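## Task

Remove both white insoles from the hanger and place them flat on the table next to each other, near one another without any overlap, while the third insole stays clipped on and the hanger stays on its rail.

## Robot and tools

Robot: two arms, left_arm and right_arm. Their measured bases sit at left_arm (+0.011, +0.314, +0.028) m and right_arm (+0.034, -0.319, +0.035) m, each turned only slightly about z. A camera stand is fixed behind them. Loose objects may occasionally get a small push from outside.

Frames: the scene frame has its origin at table-top height, halfway between the nominal bases; +x points out over the table, +z up, and left_arm is on the +y side (arm names do not match image left/right). Reported hand positions, orientations and targets use the scene frame. Offsets you send use each arm's own Hand target axes. On a gripper, the fingers point along its +z and open and shut along its y; end_effector_position is the point between the pads, roughly 1 cm short of the tips.

Row layout (shared by execute_actions and move): one row is 14 numbers, each in [-1, 1]: left_arm dx, dy, dz, rx, ry, rz, opening, then right_arm in the same seven. Both arms are always included. dx..rz are offsets, not poses: 1.0 equals 0.6 m of travel or 180 degrees of turn, and rx, ry, rz form one rotation vector. They are measured from that arm's Hand target as it stood when the action or move began, never from the previous row, so sending the same offset again moves further. All six zeros re-request the current Hand target. Opening is absolute: +1 fully open (0.094 m), -1 closed. A 0 opening is a real command, so repeat the present opening to keep a gripper as it is.

execute_actions(actions, cameras): actions is a list of actions; each action is a list of up to 15 rows, one per 1/30 s step; a short action repeats its last row to fill 15 steps. Images come back only if actions is [] or cameras names them (["all"] for all, [] for none; a wrong name voids the call).

move(target, speed, blend, opening_speed, grip_force, blocking, cameras): target is one 14-number row or a list of up to 15 rows, every row an offset from the same starting Hand targets. Paths are straight, shared in time, at least 0.5 s and cut at 10 s. speed is m/s, 0.002 to 2.9 (default 0.25), turning capped at twice that in rad/s; one value or one per target. blend (m) rounds corners of a list; 0 stops at each. opening_speed is per second on the -1..+1 scale, at least 0.2; use it to close gently on soft parts. grip_force is newtons per pad, 10 to 50, and stays set; lower force closes slowly. blocking=false returns after about 0.5 s while motion continues. Paths ignore obstacles and the other arm. The result adds a move: line: done, off_target, moving, held or fault, plus limits such as paced (pose clipped) or held (steps withheld).

wait(seconds 0 to 10, cameras) lets time pass with commands held. stop(cameras) brakes a running move. zoom_image(camera, region) enlarges a box [x0, y0, x1, y1] in pixels (origin top-left, at most 504 each way) of cam_high, cam_low, cam_left_wrist or cam_right_wrist from the latest images. finished_scene(scene 1 to 3) ends the scene for good; after ending scene 1, make no further call in that reply. Scene 1 is practice and may be skipped.

Results: per arm end_effector_position (m) and end_effector_quat_wxyz, Hand target (last command after clipping; next offsets start here), Tool commands, grip_measured (same scale as opening; may read a few mm wide when empty, and does not reveal first contact), grip_effort_nm (motor effort, negative closing; not a pad force), Joint positions (last value is opening in m), joint torques (include arm weight, noisy; entries 1-3 wrap at ±28 N m), Joint velocities (omitted when all at noise level), and MOTOR HOT or OVER-TEMPERATURE FAULT lines. execute_actions also lists some step positions. Cameras are cam_high, cam_low, cam_left_wrist, cam_right_wrist, all 672x504, with calibration given in the scene.

Behaviour: each step the commanded orientation is limited to 40 degrees from the measured one. Grippers often rest short of target by up to a few cm from friction or load; a later command (even zeros) re-asks for it, or send the remainder as an offset. An arm blocked by something keeps pushing until you command it back past its gripper. Joint ranges in rad: waist -2.618 to 3.054, shoulder 0 to 3.142, elbow 0 to 3.142 (straight at 2.901), wrist pitch and yaw ±1.571, wrist roll ±2.094.

Avoid: dropping or releasing moving items, anything leaving the table, fast or hard contact with fixed or heavy parts, any contact or gripping between the two arms, paths near an arm's own base (go around), long holds at full stretch or pushing at unreachable poses (motors heat; 90 °C folds the arm away for the scene), and arm stops. Thinking time lets the scene run on.

Each tool is called after "Call:" in YAML: its name, and indented under it one key for each argument.

## Session

Call:
execute_actions:
  actions: []

Scene clock: 0.00 s.
left_arm: end_effector_position=(+0.4187, +0.3094, +0.1377) grip_measured=+1.000 grip_effort_nm=n/a end_effector_quat_wxyz=(+0.601, -0.014, +0.799, +0.002) | right_arm: end_effector_position=(+0.4416, -0.2885, +0.1421) grip_measured=+1.000 grip_effort_nm=n/a end_effector_quat_wxyz=(+0.602, -0.002, +0.797, -0.041)
Joint positions: left_arm=[-0.057 1.558 0.385 0.891 -0.056 -0.031 0.094] | right_arm=[0.142 1.595 0.394 0.918 0.228 -0.006 0.094]
Joint velocities: within noise
Joint torques (N m): no reading
Heat: left arm: 28 °C; right arm: 31 °C.
Hand target: left_arm +0.4205, +0.3093, +0.1427; +0.606, -0.015, +0.795, +0.002 | right_arm +0.4416, -0.2887, +0.1416; +0.600, -0.002, +0.799, -0.042
Tool commands: left_gripper/opening=+1.0 right_gripper/opening=+1.0
camera_calibration:
cam_left_wrist: T_world_to_cam=[[0.0168219, -0.999857, 0.0016879, 0.304126], [-0.655254, -0.0122993, -0.755309, 0.418405], [0.755221, 0.0115998, -0.655367, -0.141462], [0, 0, 0, 1]] pos_world=[0.375881, 0.31087, 0.222802]
cam_right_wrist: T_world_to_cam=[[-0.0587141, -0.996158, 0.0649706, -0.271061], [-0.662796, -0.00976781, -0.748736, 0.436129], [0.746494, -0.0870236, -0.659677, -0.173259], [0, 0, 0, 1]] pos_world=[0.402486, -0.280838, 0.229861]

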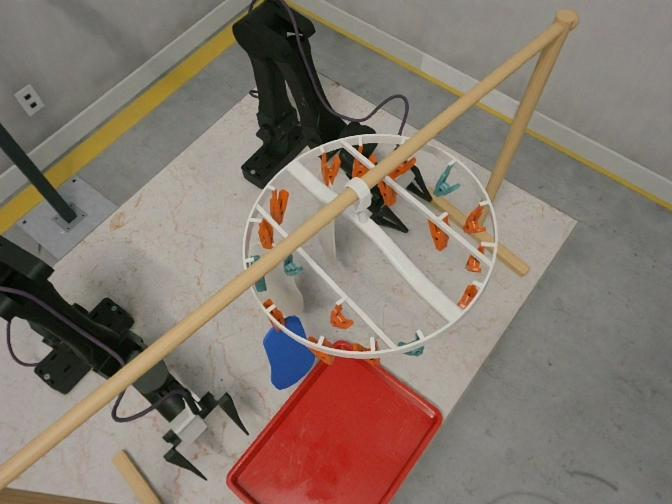

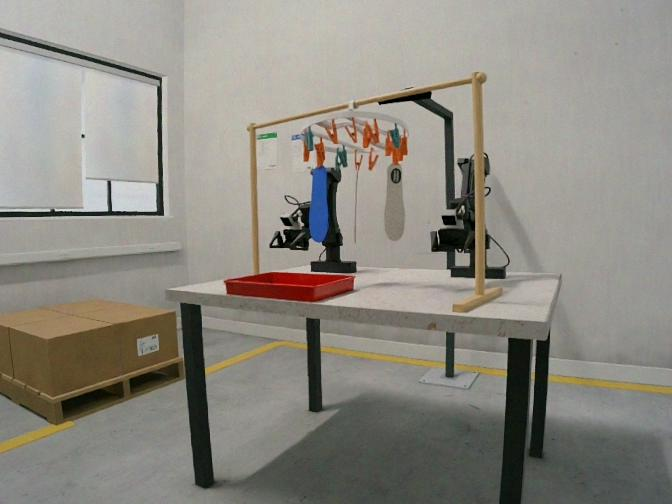

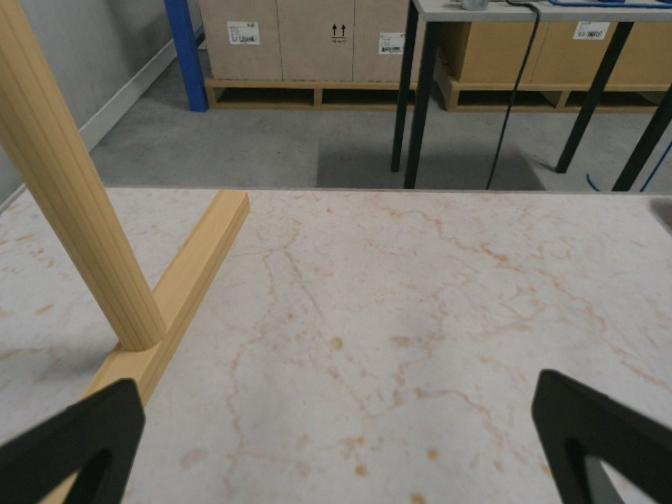

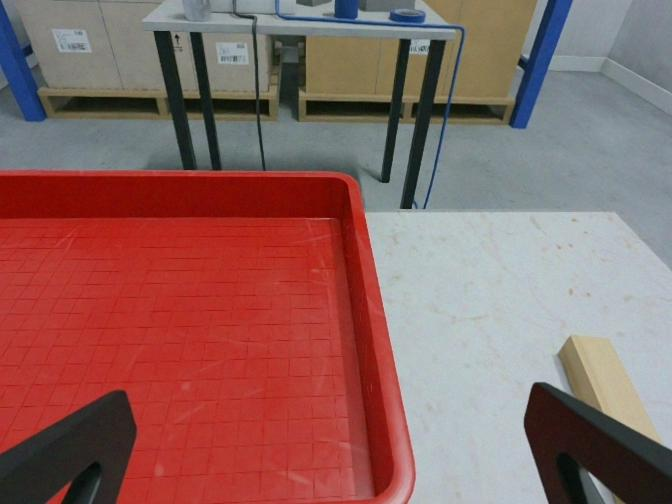

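Call:
move:
  target: [-0.094,-0.229,-0.4775,0.2228,-0.0542,0.043,1,-0.088,0.179,-0.501,-0.2277,-0.0631,-0.031,1]
  cameras: ["all"]
  speed: 0.5

Scene clock: 13.50 s.
left_arm: end_effector_position=(+0.1648, +0.1627, +0.2610) grip_measured=+1.000 grip_effort_nm=-0.01 end_effector_quat_wxyz=(+0.630, +0.257, +0.699, -0.220) | right_arm: end_effector_position=(+0.1734, -0.1567, +0.2617) grip_measured=+1.000 grip_effort_nm=0.00 end_effector_quat_wxyz=(+0.633, -0.257, +0.699, +0.211)
Joint positions: left_arm=[-1.225 0.036 0.355 -0.445 -0.513 -0.045 0.094] | right_arm=[1.525 0.09 0.33 -0.412 0.872 0.102 0.094]
Joint torques (N m): left_arm=[-0.77 2.33 9.55 1.77 -0.13 -0.1] | right_arm=[0.66 3.71 10.76 1.24 0.16 0.06]
Heat: left arm: 29 °C; right arm: 32 °C.
Hand target: left_arm +0.1628, +0.1674, +0.2753; +0.637, +0.246, +0.694, -0.229 | right_arm +0.1732, -0.1594, +0.2677; +0.633, -0.254, +0.700, +0.211
Off the commanded pose: left_arm 0.015 m, 2 deg | right_arm 0.007 m, 0 deg.
move: off_target (left_arm)
camera_calibration:
cam_left_wrist: T_world_to_cam=[[-0.641478, -0.766559, -0.0298979, 0.240313], [-0.379416, 0.350897, -0.856104, 0.265025], [0.666745, -0.537828, -0.515938, 0.200371], [0, 0, 0, 1]] pos_world=[0.121114, 0.198982, 0.337453]
cam_right_wrist: T_world_to_cam=[[0.617751, -0.785994, 0.0244405, -0.23698], [-0.402955, -0.343085, -0.848481, 0.278099], [0.675286, 0.514301, -0.528661, 0.189632], [0, 0, 0, 1]] pos_world=[0.130401, -0.188381, 0.342005]

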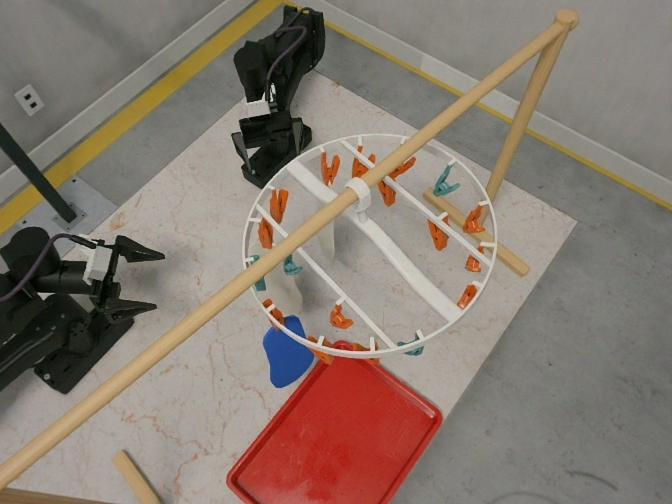

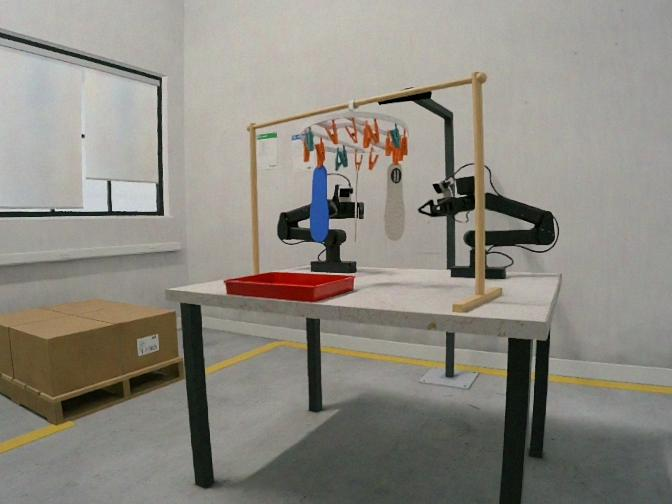

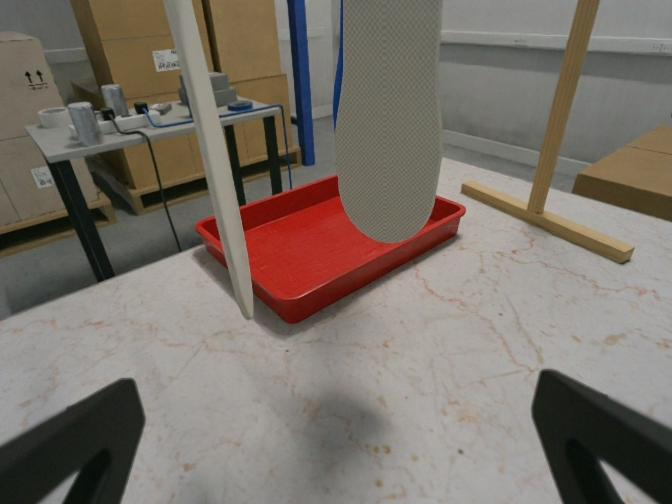

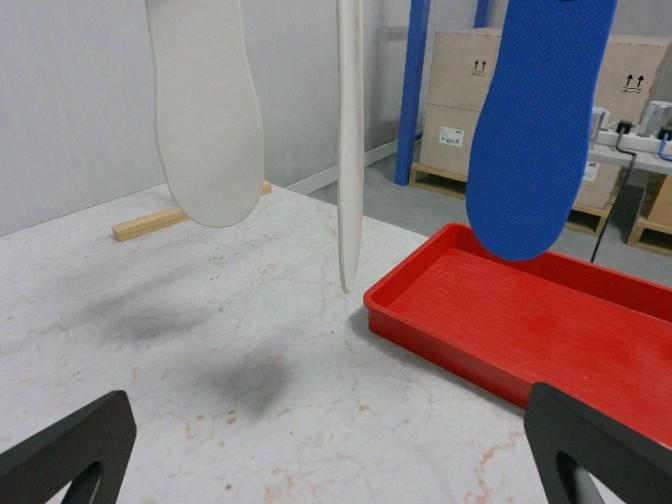

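Call:
zoom_image:
  camera: "cam_left_wrist"
  region: [140, 0, 300, 330]

Call:
zoom_image:
  camera: "cam_right_wrist"
  region: [290, 0, 430, 310]

Call:
zoom_image:
  camera: "cam_high"
  region: [230, 120, 510, 400]

Scaled by 1.527 from the camera's 672x504 image, which has a finer 960x720 frame.

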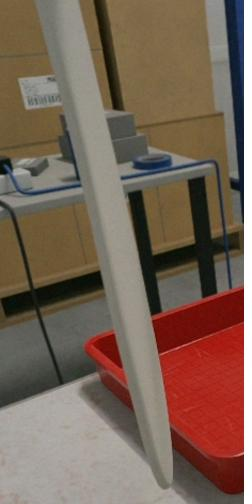

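Scaled by 1.626 from the camera's 672x504 image, which has a finer 960x720 frame.

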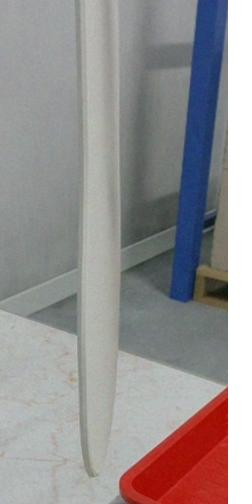

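Scaled by 1.800 from the camera's 672x504 image, which has a finer 960x720 frame.

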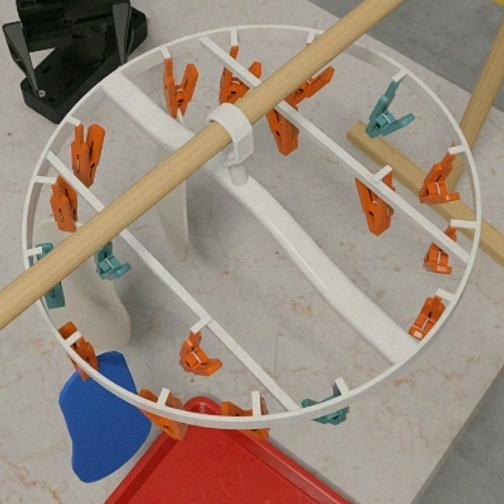

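Call:
move:
  target:
    - [0.011,0.093,0.128,-0.029,0.0287,-0.0024,1,0,0,0,0,0,0,1]
    - [-0.001,0.106,0.287,-0.029,0.0287,-0.0024,1,0,0,0,0,0,0,1]
    - [-0.001,0.106,0.287,-0.029,0.0287,-0.0024,-1,0,0,0,0,0,0,1]
  speed: [0.25,0.15,0.15]
  blend: [0.02,0,0]
  grip_force: 35
  cameras: ["cam_low","cam_left_wrist","cam_right_wrist"]

Scene clock: 49.03 s.
left_arm: end_effector_position=(+0.3316, +0.1147, +0.2423) grip_measured=-0.932 grip_effort_nm=-0.72 end_effector_quat_wxyz=(+0.600, +0.223, +0.747, -0.180) | right_arm: end_effector_position=(+0.1734, -0.1567, +0.2617) grip_measured=+1.000 grip_effort_nm=0.00 end_effector_quat_wxyz=(+0.633, -0.257, +0.699, +0.211)
Joint positions: left_arm=[-0.557 1.072 0.503 0.352 0.042 0.008 0.003] | right_arm=[1.525 0.09 0.33 -0.412 0.872 0.103 0.094]
Joint torques (N m): left_arm=[-0.58 -1.74 10.51 2.09 0.1 -0.02] | right_arm=[0.64 3.75 10.77 1.24 0.16 0.06]
Heat: left arm: 32 °C; right arm: 34 °C.
Hand target: left_arm +0.3358, +0.1076, +0.2611; +0.615, +0.225, +0.732, -0.189 | right_arm +0.1732, -0.1594, +0.2677; +0.633, -0.254, +0.700, +0.212
Off the commanded pose: left_arm 0.021 m, 3 deg | right_arm 0.007 m, 0 deg.
grip_force (N): 35, 35
move: off_target (left_arm); target 3's new opening was sent with left_arm's hand 0.021 m and 3 deg from that target
camera_calibration:
cam_left_wrist: T_world_to_cam=[[-0.555014, -0.831761, -0.0114939, 0.284201], [-0.49872, 0.343779, -0.795672, 0.354993], [0.665761, -0.435877, -0.605618, 0.0640536], [0, 0, 0, 1]] pos_world=[0.292133, 0.142268, 0.324516]
cam_right_wrist: T_world_to_cam=[[0.617682, -0.786061, 0.0240072, -0.236915], [-0.403217, -0.342759, -0.848488, 0.278164], [0.675192, 0.514416, -0.528669, 0.18972], [0, 0, 0, 1]] pos_world=[0.130401, -0.188481, 0.342005]
Images, in order (width x height): cam_low 672x504, cam_left_wrist 672x504, cam_right_wrist 672x504.

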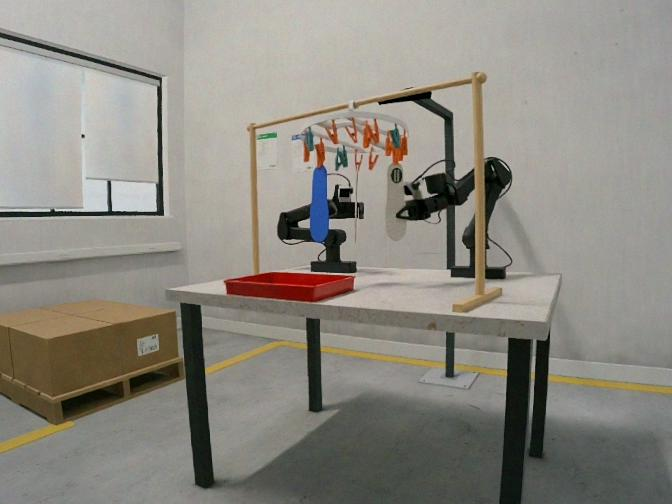

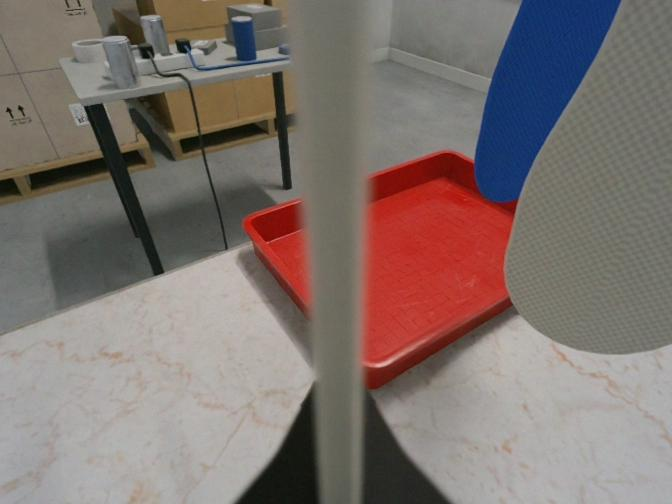

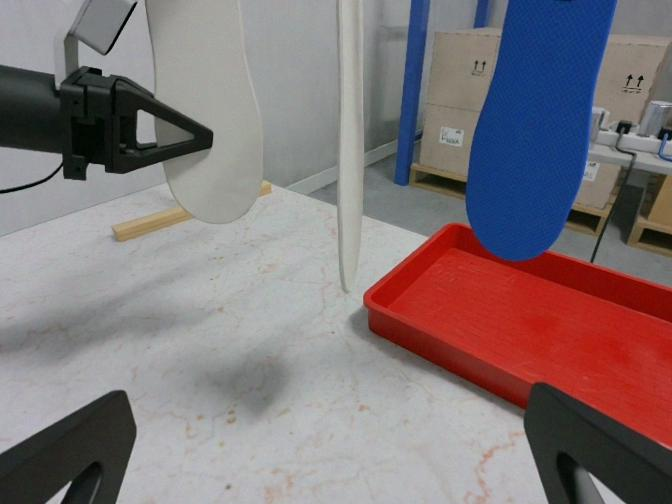

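Call:
move:
  target: [0.238,0,0.042,0,0,0,-1,0,0,0,0,0,0,1]
  speed: 0.1
  cameras: ["cam_low","cam_right_wrist"]

Scene clock: 53.40 s.
left_arm: end_effector_position=(+0.3389, +0.1099, +0.1207) grip_measured=-0.933 grip_effort_nm=-0.76 end_effector_quat_wxyz=(+0.619, +0.219, +0.731, -0.185) | right_arm: end_effector_position=(+0.1734, -0.1567, +0.2617) grip_measured=+1.000 grip_effort_nm=0.00 end_effector_quat_wxyz=(+0.633, -0.257, +0.699, +0.211)
Joint positions: left_arm=[-0.557 1.764 0.226 1.371 0.044 0.008 0.003] | right_arm=[1.525 0.09 0.33 -0.412 0.872 0.103 0.094]
Joint torques (N m): left_arm=[-0.58 -3.17 2.96 2.12 0.08 -0.02] | right_arm=[0.65 3.71 10.78 1.25 0.17 0.05]
Heat: left arm: 32 °C; right arm: 35 °C.
Hand target: left_arm +0.3358, +0.1076, +0.1161; +0.614, +0.225, +0.732, -0.189 | right_arm +0.1732, -0.1594, +0.2677; +0.633, -0.254, +0.700, +0.212
Off the commanded pose: left_arm 0.006 m, 1 deg | right_arm 0.007 m, 0 deg.
grip_force (N): 35, 35
move: done
camera_calibration:
cam_right_wrist: T_world_to_cam=[[0.617682, -0.786061, 0.0240072, -0.236915], [-0.403217, -0.342759, -0.848488, 0.278164], [0.675192, 0.514416, -0.528669, 0.18972], [0, 0, 0, 1]] pos_world=[0.130401, -0.188481, 0.342005]
Images, in order (width x height): cam_low 672x504, cam_right_wrist 672x504.

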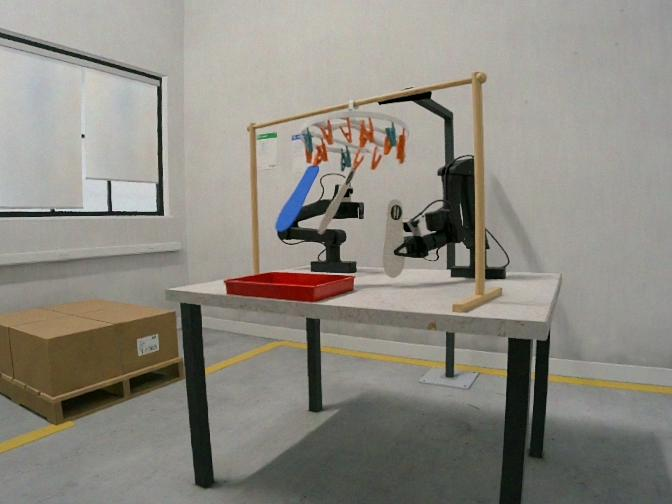

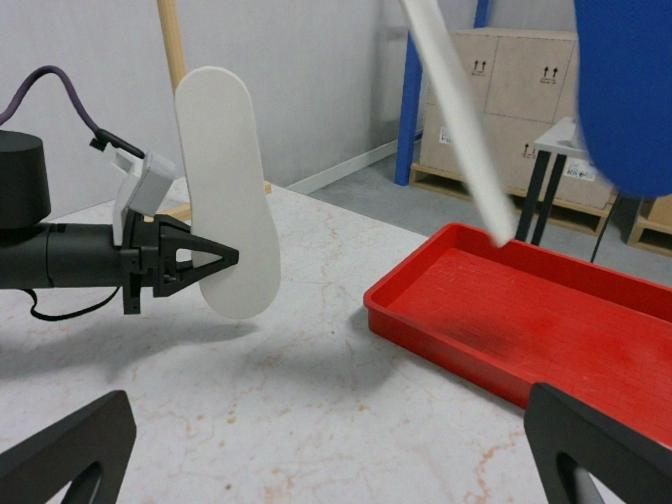

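Call:
move:
  target:
    - [-0.082,-0.021,-0.053,0.22,-0.178,0.5263,-1,0,0,0,0,0,0,1]
    - [0.093,-0.099,0.0115,0.22,-0.178,0.5263,-1,0,0,0,0,0,0,1]
    - [0.148,-0.099,0.021,0.22,-0.178,0.5263,-1,0,0,0,0,0,0,1]
  speed: [0.35,0.3,0.1]
  blend: [0.02,0.01,0]
  cameras: ["all"]

Scene clock: 82.03 s.
left_arm: end_effector_position=(+0.3044, +0.0614, +0.0336) grip_measured=-0.933 grip_effort_nm=-0.76 end_effector_quat_wxyz=(+0.608, +0.788, +0.061, +0.067) | right_arm: end_effector_position=(+0.1734, -0.1567, +0.2617) grip_measured=+1.000 grip_effort_nm=0.00 end_effector_quat_wxyz=(+0.633, -0.257, +0.699, +0.211)
Joint positions: left_arm=[-0.323 2.185 0.53 1.153 1.023 2.042 0.003] | right_arm=[1.525 0.09 0.33 -0.412 0.872 0.103 0.094]
Joint torques (N m): left_arm=[-0.65 -5.09 2.26 1.59 0.22 -0.15] | right_arm=[0.65 3.77 10.76 1.22 0.16 0.05]
Heat: left arm: 32 °C; right arm: 35 °C.
Hand target: left_arm +0.3001, +0.0601, +0.0265; +0.606, +0.790, +0.069, +0.054 | right_arm +0.1732, -0.1594, +0.2677; +0.633, -0.254, +0.700, +0.212
Off the commanded pose: left_arm 0.009 m, 2 deg | right_arm 0.007 m, 0 deg.
grip_force (N): 35, 35
move: done
camera_calibration:
cam_left_wrist: T_world_to_cam=[[-0.00176171, 0.259188, -0.965825, 0.01907], [0.817108, 0.557155, 0.148027, -0.251746], [0.576482, -0.788923, -0.212766, -0.0318509], [0, 0, 0, 1]] pos_world=[0.224099, 0.110191, 0.0489067]
cam_right_wrist: T_world_to_cam=[[0.617682, -0.786061, 0.0240072, -0.236915], [-0.403217, -0.342759, -0.848488, 0.278164], [0.675192, 0.514416, -0.528669, 0.18972], [0, 0, 0, 1]] pos_world=[0.130401, -0.188481, 0.342005]

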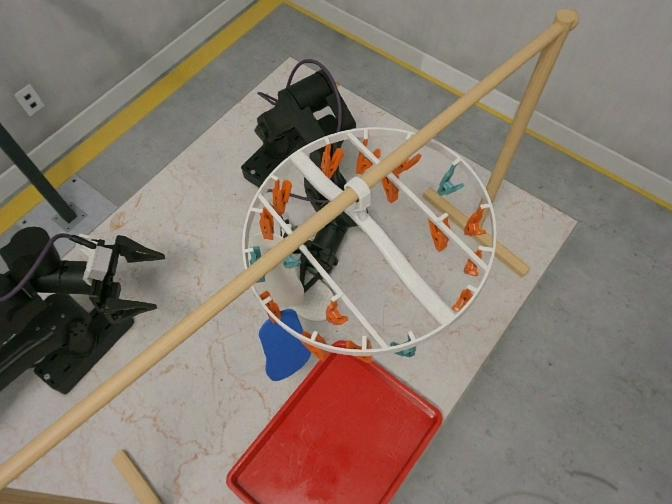

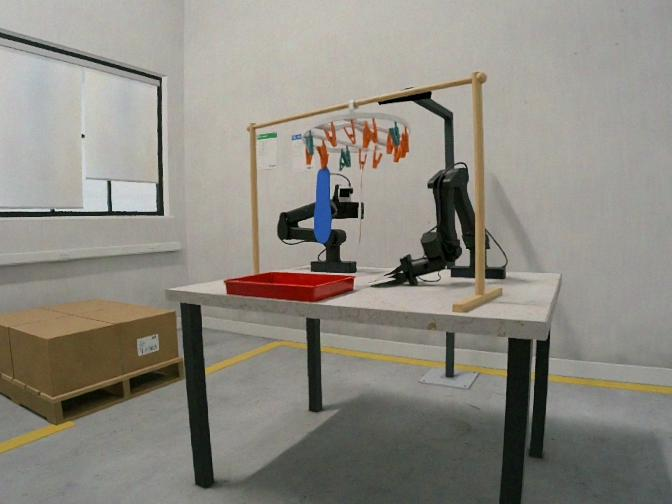

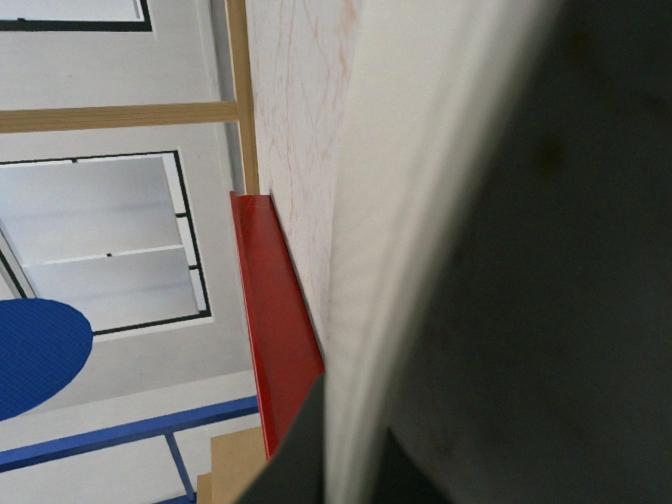

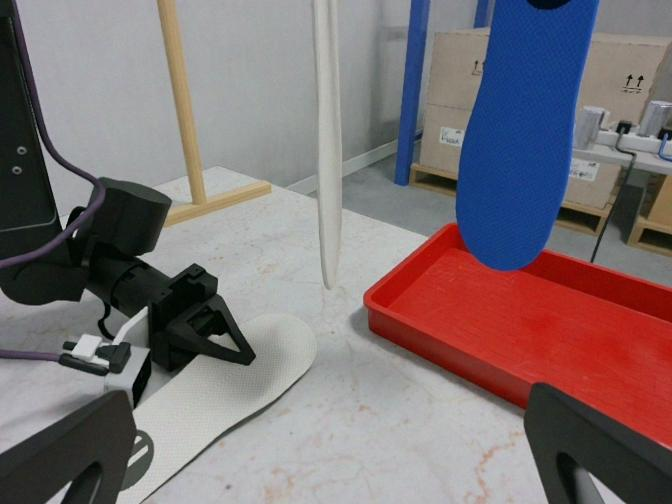

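Call:
move:
  target:
    - [0,0.0064,-0.0017,0,0,0,-0.6,0,0,0,0,0,0,1]
    - [0,0.016,-0.0043,0,0,0,-0.3,0,0,0,0,0,0,1]
    - [0,-0.018,-0.133,0,0,0,-0.3,0,0,0,0,0,0,1]
    - [0,0.0785,-0.159,0,0,0,-0.3,0,0,0,0,0,0,1]
  speed: [0.1,0.1,0.1,0.2]
  cameras: ["all"]

Scene clock: 92.23 s.
left_arm: end_effector_position=(+0.2867, +0.1364, +0.0924) grip_measured=-0.302 grip_effort_nm=0.08 end_effector_quat_wxyz=(+0.640, +0.758, +0.102, +0.074) | right_arm: end_effector_position=(+0.1734, -0.1567, +0.2617) grip_measured=+1.000 grip_effort_nm=0.00 end_effector_quat_wxyz=(+0.633, -0.257, +0.699, +0.211)
Joint positions: left_arm=[-0.044 1.848 0.362 0.915 1.25 2.099 0.033] | right_arm=[1.525 0.09 0.33 -0.412 0.872 0.103 0.094]
Joint torques (N m): left_arm=[0.68 -6.95 2.95 1.18 0.32 -0.03] | right_arm=[0.69 3.74 10.74 1.23 0.17 0.05]
Heat: left arm: 31 °C; right arm: 35 °C.
Hand target: left_arm +0.2860, +0.1388, +0.0966; +0.606, +0.790, +0.069, +0.054 | right_arm +0.1732, -0.1594, +0.2677; +0.633, -0.254, +0.700, +0.212
Off the commanded pose: left_arm 0.005 m, 7 deg | right_arm 0.007 m, 0 deg.
joint sent to its limit (left arm) — joint 6 (wrist roll), upper limit. The joint targets are off in orientation, not in position.
grip_force (N): 35, 35
move: off_target (left_arm)
camera_calibration:
cam_left_wrist: T_world_to_cam=[[-0.0471818, 0.168278, -0.98461, 0.083532], [0.778519, 0.623783, 0.0693037, -0.278475], [0.625845, -0.763268, -0.160439, 0.027616], [0, 0, 0, 1]] pos_world=[0.203456, 0.18073, 0.105977]
cam_right_wrist: T_world_to_cam=[[0.617682, -0.786061, 0.0240072, -0.236915], [-0.403217, -0.342759, -0.848488, 0.278164], [0.675192, 0.514416, -0.528669, 0.18972], [0, 0, 0, 1]] pos_world=[0.130401, -0.188481, 0.342005]

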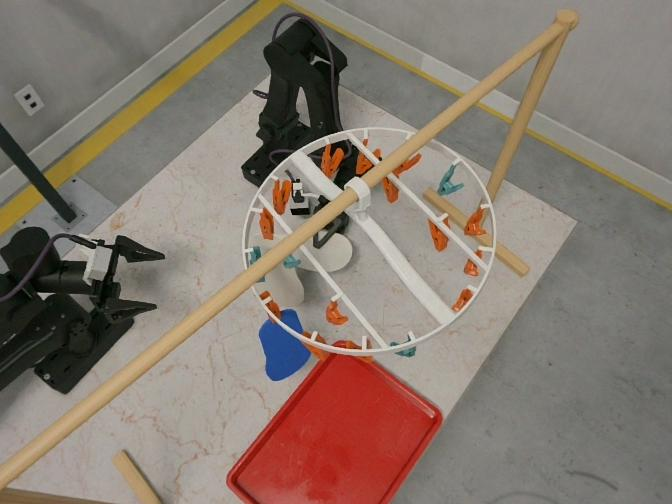

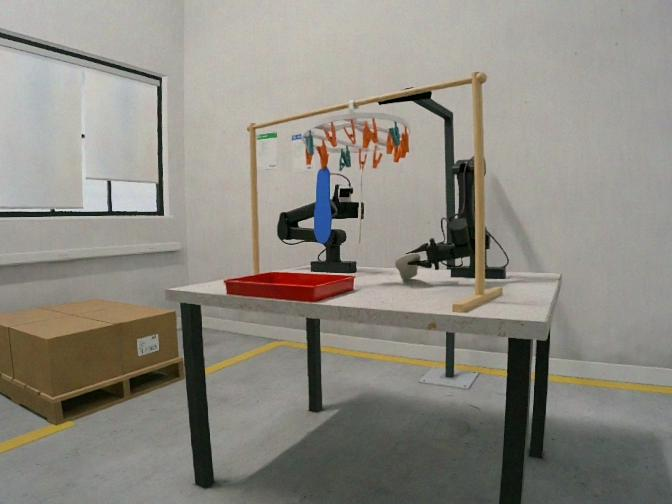

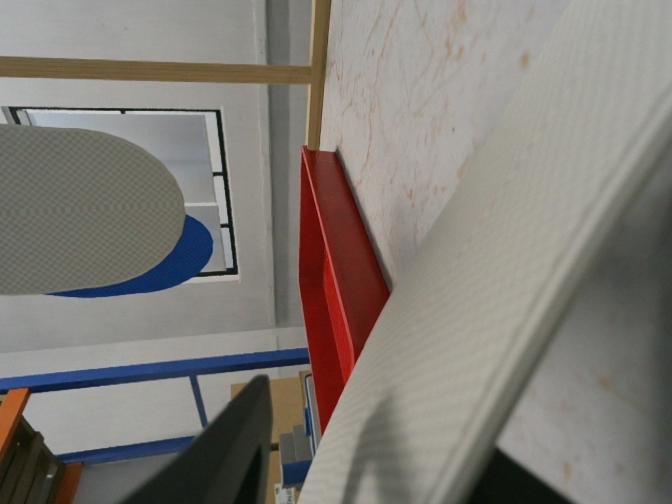

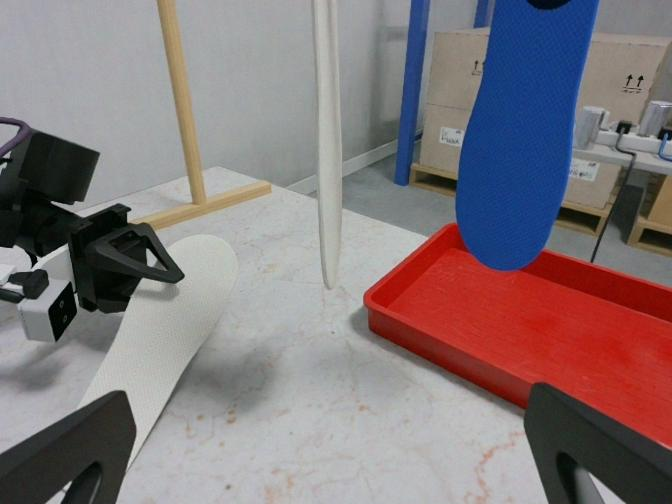

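Call:
move:
  target:
    - [0,0,0,0,0,0,-1,0,0,0,0,0,0,-1]
    - [0.004,-0.015,0.1165,0,0,0,-1,0.1,0,0,0,0,0,-1]
    - [0,-0.0775,0.159,0,0,0,-1,0.2505,0.1,0.2,-0.111,0.2385,-0.0503,-1]
    - [0,-0.065,0.155,0,0,0,-0.4,0.2505,0.1645,0.244,-0.111,0.2385,-0.0503,-1]
  speed: [0.2,0.2,0.15,0.1]
  blend: [0,0.01,0,0]
  grip_force: 50
  cameras: ["all"]

Scene clock: 132.93 s.
left_arm: end_effector_position=(+0.2994, +0.0632, +0.0307) grip_measured=-0.402 grip_effort_nm=0.08 end_effector_quat_wxyz=(+0.606, +0.791, +0.068, +0.060) | right_arm: end_effector_position=(+0.2115, -0.0106, +0.0960) grip_measured=-0.994 grip_effort_nm=-0.34 end_effector_quat_wxyz=(+0.291, -0.473, +0.814, +0.171)
Joint positions: left_arm=[-0.322 2.183 0.513 1.149 1.023 2.04 0.028] | right_arm=[1.009 1.408 0.652 -0.126 -0.012 -0.01 0]
Joint torques (N m): left_arm=[-0.66 -8.05 2.95 1.3 0.24 -0.16] | right_arm=[0.36 -3.93 10.24 1.18 0.06 0.05]
Heat: left arm: 31 °C; right arm: 36 °C.
Hand target: left_arm +0.3000, +0.0603, +0.0349; +0.606, +0.790, +0.069, +0.054 | right_arm +0.2151, -0.0050, +0.1000; +0.296, -0.470, +0.814, +0.171
Off the commanded pose: left_arm 0.005 m, 1 deg | right_arm 0.008 m, 1 deg.
move: done
camera_calibration:
cam_left_wrist: T_world_to_cam=[[-0.0207101, 0.264113, -0.964269, 0.0211749], [0.819069, 0.557555, 0.135122, -0.248354], [0.57332, -0.787005, -0.227874, -0.026799], [0, 0, 0, 1]] pos_world=[0.219222, 0.111787, 0.0478697]
cam_right_wrist: T_world_to_cam=[[0.862923, -0.505335, 0.000822016, -0.188296], [-0.490528, -0.838025, -0.238949, 0.15768], [0.121438, 0.205791, -0.971032, 0.157535], [0, 0, 0, 1]] pos_world=[0.2207, 0.00456776, 0.190803]

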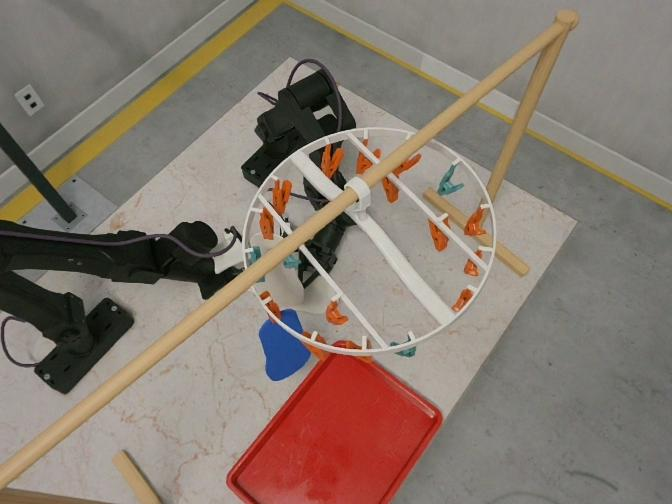

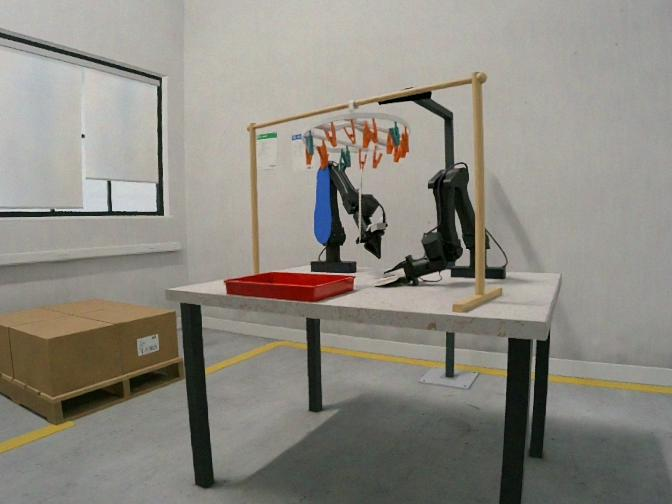

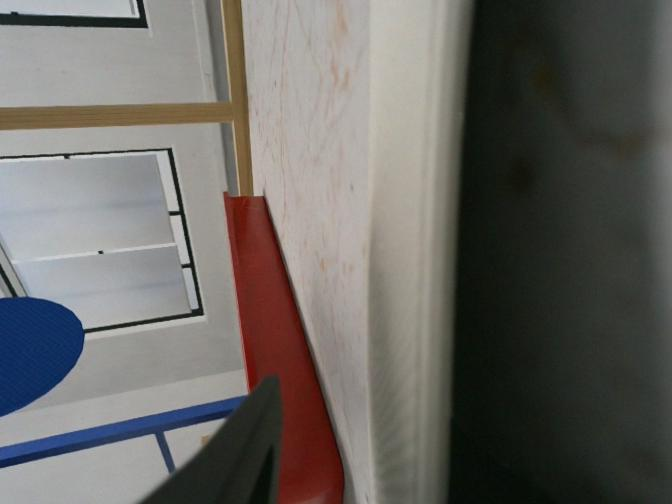

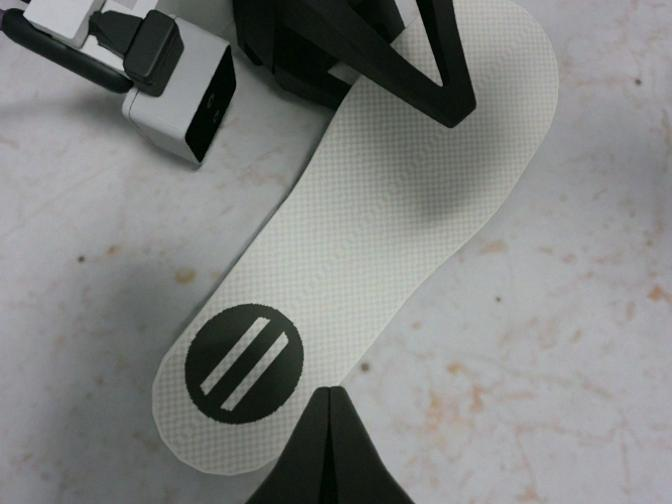

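Call:
move:
  target:
    - [0,0,0,0,0,0,-0.4,-0.009,-0.035,0.138,0,0,0,-1]
    - [0,0,0,0,0,0,-0.4,0.030,-0.035,0.184,0,0,0,-1]
    - [0,-0.034,-0.129,0,0,0,-0.4,0.030,-0.035,0.184,0,0,0,-1]
  speed: [0.2,0.06,0.1]
  blend: [0.01,0,0]
  cameras: ["cam_high","cam_left_wrist","cam_right_wrist"]

Scene clock: 160.70 s.
left_arm: end_effector_position=(+0.2922, +0.1376, +0.0398) grip_measured=-0.402 grip_effort_nm=0.08 end_effector_quat_wxyz=(+0.638, +0.759, +0.100, +0.086) | right_arm: end_effector_position=(+0.2660, +0.0411, +0.0188) grip_measured=-0.994 grip_effort_nm=-0.34 end_effector_quat_wxyz=(+0.315, -0.464, +0.809, +0.178)
Joint positions: left_arm=[-0.043 2.198 0.385 1.263 1.236 2.099 0.028] | right_arm=[0.949 1.9 0.747 0.32 -0.039 -0.049 0]
Joint torques (N m): left_arm=[0.59 -4.41 0.69 1.45 0.42 -0.02] | right_arm=[-0.43 -6.27 5.63 1.16 -0.1 -0.09]
Heat: left arm: 30 °C; right arm: 36 °C.
Hand target: left_arm +0.2860, +0.1391, +0.0353; +0.606, +0.790, +0.069, +0.054 | right_arm +0.2620, +0.0341, +0.0040; +0.296, -0.469, +0.814, +0.171
Off the commanded pose: left_arm 0.008 m, 7 deg | right_arm 0.017 m, 2 deg.
joint sent to its limit (left arm) — joint 6 (wrist roll), upper limit. The joint targets are off in orientation, not in position.
move: off_target (left_arm, right_arm)
camera_calibration:
cam_left_wrist: T_world_to_cam=[[-0.0290604, 0.174889, -0.984159, 0.0256451], [0.768178, 0.633885, 0.0899609, -0.279072], [0.639576, -0.753395, -0.152767, 0.0109269], [0, 0, 0, 1]] pos_world=[0.208134, 0.180647, 0.0520137]
cam_right_wrist: T_world_to_cam=[[0.856543, -0.516024, 0.0072359, -0.207099], [-0.492277, -0.821173, -0.288685, 0.209957], [0.15491, 0.243709, -0.957397, 0.0545222], [0, 0, 0, 1]] pos_world=[0.2723, 0.0522556, 0.114309]
Images, in order (width x height): cam_high 672x504, cam_left_wrist 672x504, cam_right_wrist 672x504.

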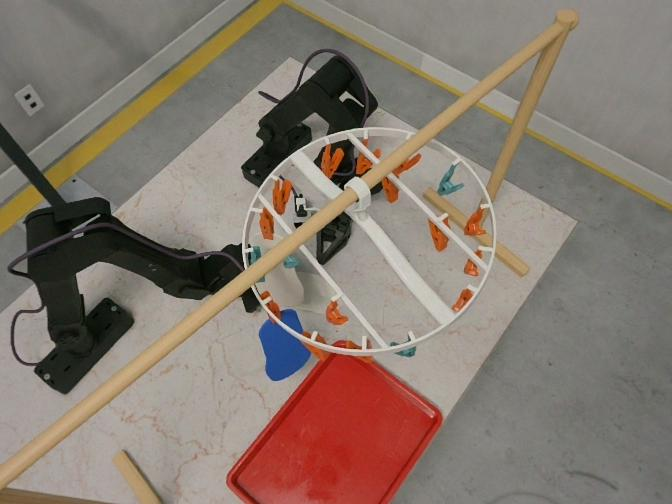

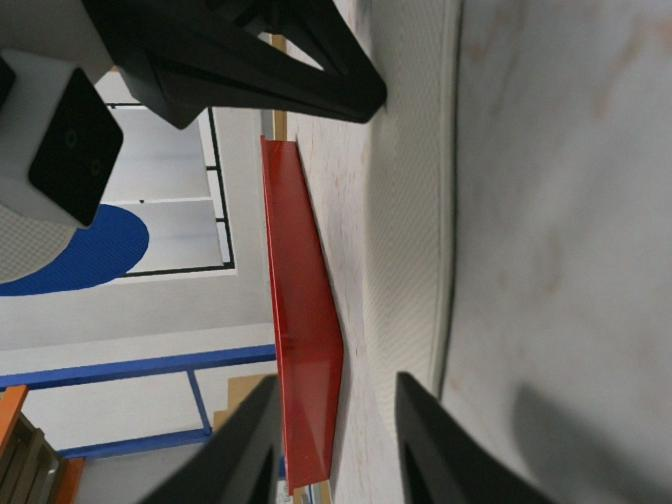

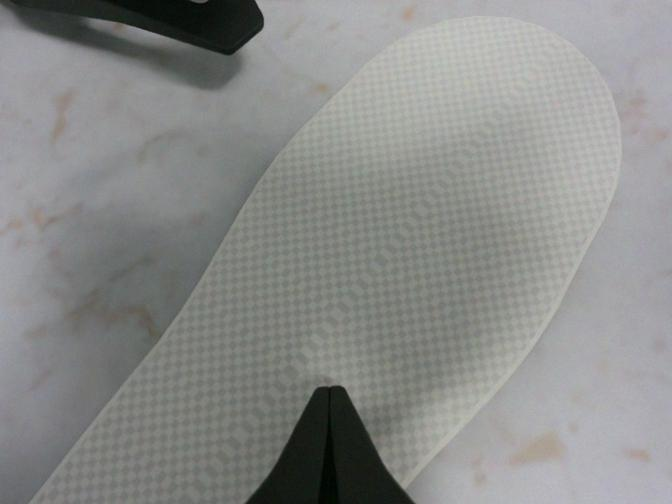

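Call:
move:
  target:
    - [0,0.15,-0.15,0,0,0,-0.4,-0.023,0.001,-0.19,0,0,0,-1]
    - [0,0.19,-0.15,0,0,0,-0.4,-0.103,-0.0405,-0.475,0.1815,-0.2148,0.1045,1]
  speed: 0.3
  blend: [0.02,0]
  cameras: ["all"]

Scene clock: 169.67 s.
left_arm: end_effector_position=(+0.2729, +0.1965, +0.1611) grip_measured=-0.402 grip_effort_nm=0.08 end_effector_quat_wxyz=(+0.684, +0.712, +0.121, +0.107) | right_arm: end_effector_position=(+0.2155, -0.0916, +0.2673) grip_measured=+0.998 grip_effort_nm=0.11 end_effector_quat_wxyz=(+0.630, -0.153, +0.749, +0.134)
Joint positions: left_arm=[0.234 1.51 0.323 0.643 1.49 2.099 0.028] | right_arm=[1.414 0.818 0.475 0.021 1.008 0.283 0.094]
Joint torques (N m): left_arm=[-0.77 -5.03 6.57 1.06 0.28 -0.02] | right_arm=[0.4 -1.63 7.31 1.3 0.26 0.02]
Heat: left arm: 30 °C; right arm: 35 °C.
Hand target: left_arm +0.2759, +0.1957, +0.1687; +0.606, +0.790, +0.069, +0.054 | right_arm +0.2149, -0.0957, +0.2619; +0.631, -0.153, +0.750, +0.128
Off the commanded pose: left_arm 0.008 m, 15 deg | right_arm 0.007 m, 1 deg.
joint sent to its limit (left arm) — joint 6 (wrist roll), upper limit. The joint targets are off in orientation, not in position.
move: off_target (left_arm)
camera_calibration:
cam_left_wrist: T_world_to_cam=[[-0.0137964, 0.0443279, -0.998922, 0.158], [0.728191, 0.685073, 0.0203434, -0.300313], [0.685236, -0.727125, -0.0417307, 0.0507233], [0, 0, 0, 1]] pos_world=[0.186108, 0.235615, 0.166056]
cam_right_wrist: T_world_to_cam=[[0.387575, -0.921754, -0.0124716, -0.165052], [-0.537528, -0.214985, -0.815381, 0.353967], [0.748899, 0.322725, -0.578791, 0.110734], [0, 0, 0, 1]] pos_world=[0.171308, -0.111776, 0.350651]

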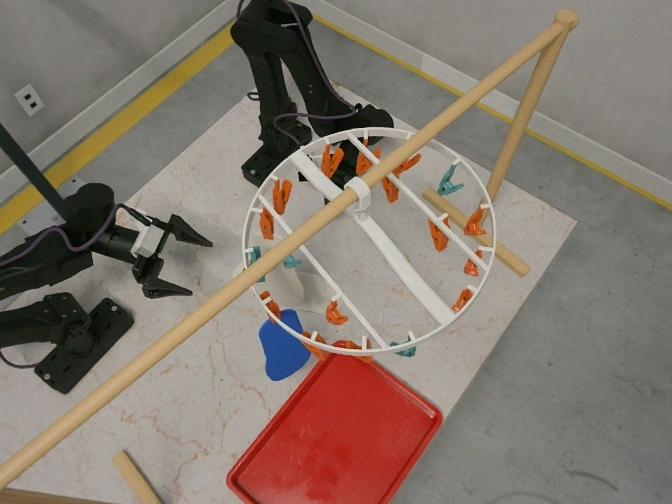

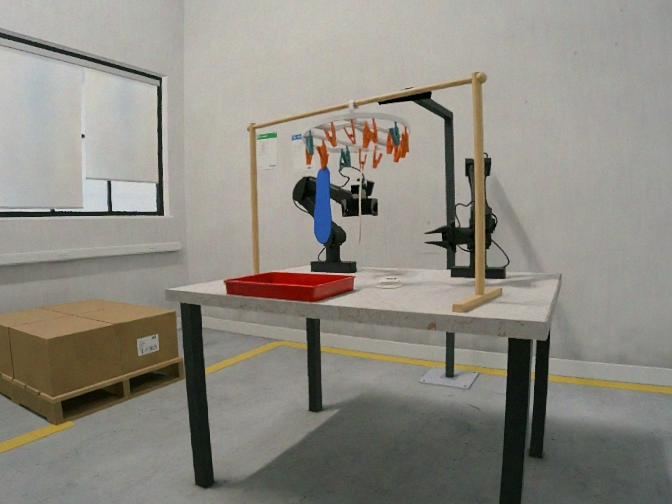

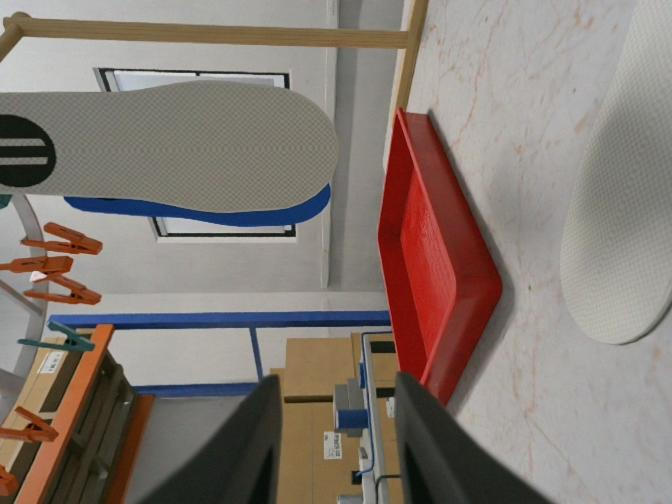

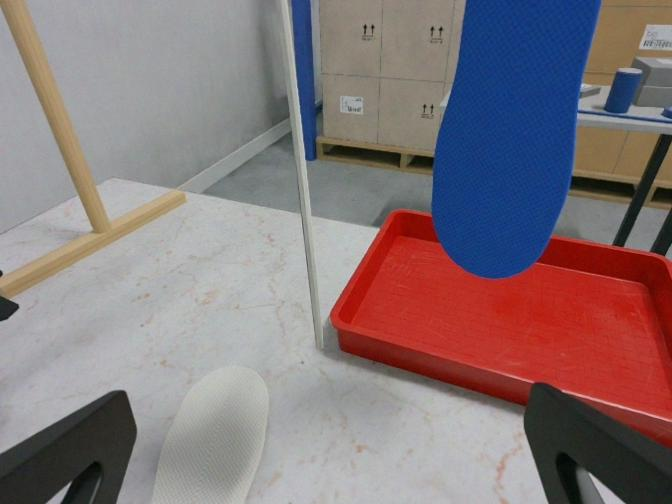

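Call:
move:
  target:
    - [0,0,0,0,0,0,-0.4,-0.005,0.018,0.189,0,0,0,1]
    - [0,0,0,0,0,0,-0.4,-0.005,0.018,0.189,0,0,0,-1]
    - [0,0,0,0,0,0,-0.4,0.208,0.018,0.2265,0,0,0,-1]
  speed: [0.2,0.2,0.1]
  cameras: ["cam_low","cam_left_wrist","cam_right_wrist"]

Scene clock: 181.57 s.
left_arm: end_effector_position=(+0.2729, +0.1965, +0.1610) grip_measured=-0.402 grip_effort_nm=0.08 end_effector_quat_wxyz=(+0.684, +0.712, +0.121, +0.107) | right_arm: end_effector_position=(+0.3139, -0.0431, +0.1196) grip_measured=-0.970 grip_effort_nm=-1.03 end_effector_quat_wxyz=(+0.633, -0.147, +0.749, +0.131)
Joint positions: left_arm=[0.234 1.51 0.323 0.643 1.489 2.099 0.028] | right_arm=[1.025 1.871 0.342 1.322 0.645 0.136 0.001]
Joint torques (N m): left_arm=[-0.76 -5.05 6.56 1.06 0.28 -0.02] | right_arm=[-0.13 -5.35 4.93 1.5 0 -0.06]
Heat: left arm: 30 °C; right arm: 35 °C.
Hand target: left_arm +0.2759, +0.1957, +0.1686; +0.606, +0.790, +0.069, +0.054 | right_arm +0.3143, -0.0420, +0.1156; +0.631, -0.152, +0.750, +0.128
Off the commanded pose: left_arm 0.008 m, 15 deg | right_arm 0.004 m, 1 deg.
joint sent to its limit (left arm) — joint 6 (wrist roll), upper limit. The joint targets are off in orientation, not in position.
move: off_target (left_arm)
camera_calibration:
cam_left_wrist: T_world_to_cam=[[-0.0141636, 0.0443974, -0.998914, 0.158052], [0.727948, 0.685337, 0.0201387, -0.30037], [0.685486, -0.726872, -0.0420258, 0.0505977], [0, 0, 0, 1]] pos_world=[0.186208, 0.235615, 0.166055]
cam_right_wrist: T_world_to_cam=[[0.375109, -0.926848, -0.015675, -0.15618], [-0.537201, -0.20357, -0.818519, 0.297562], [0.755452, 0.315454, -0.574265, -0.067114], [0, 0, 0, 1]] pos_world=[0.269137, -0.0630087, 0.202571]
Images, in order (width x height): cam_low 672x504, cam_left_wrist 672x504, cam_right_wrist 672x504.

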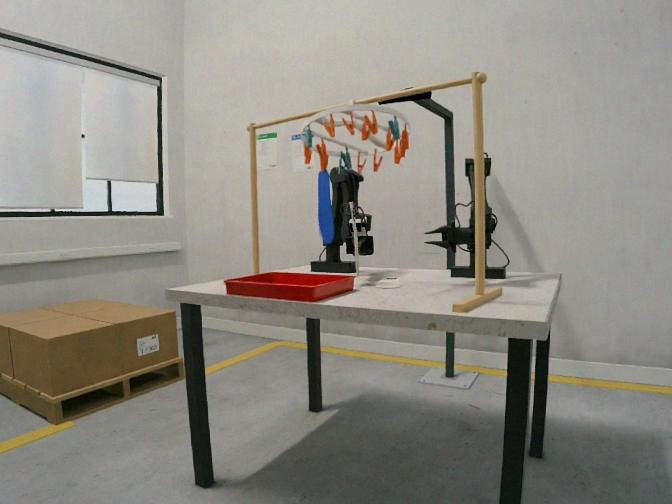

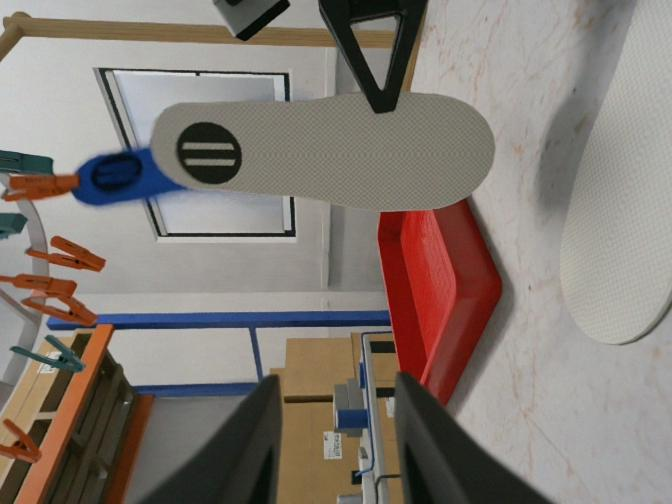

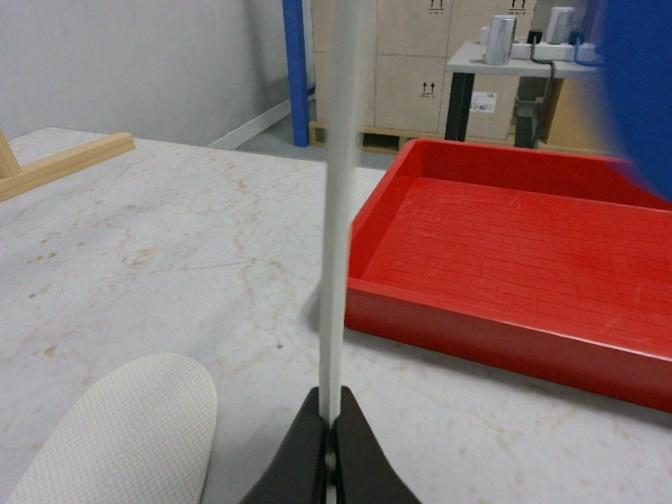

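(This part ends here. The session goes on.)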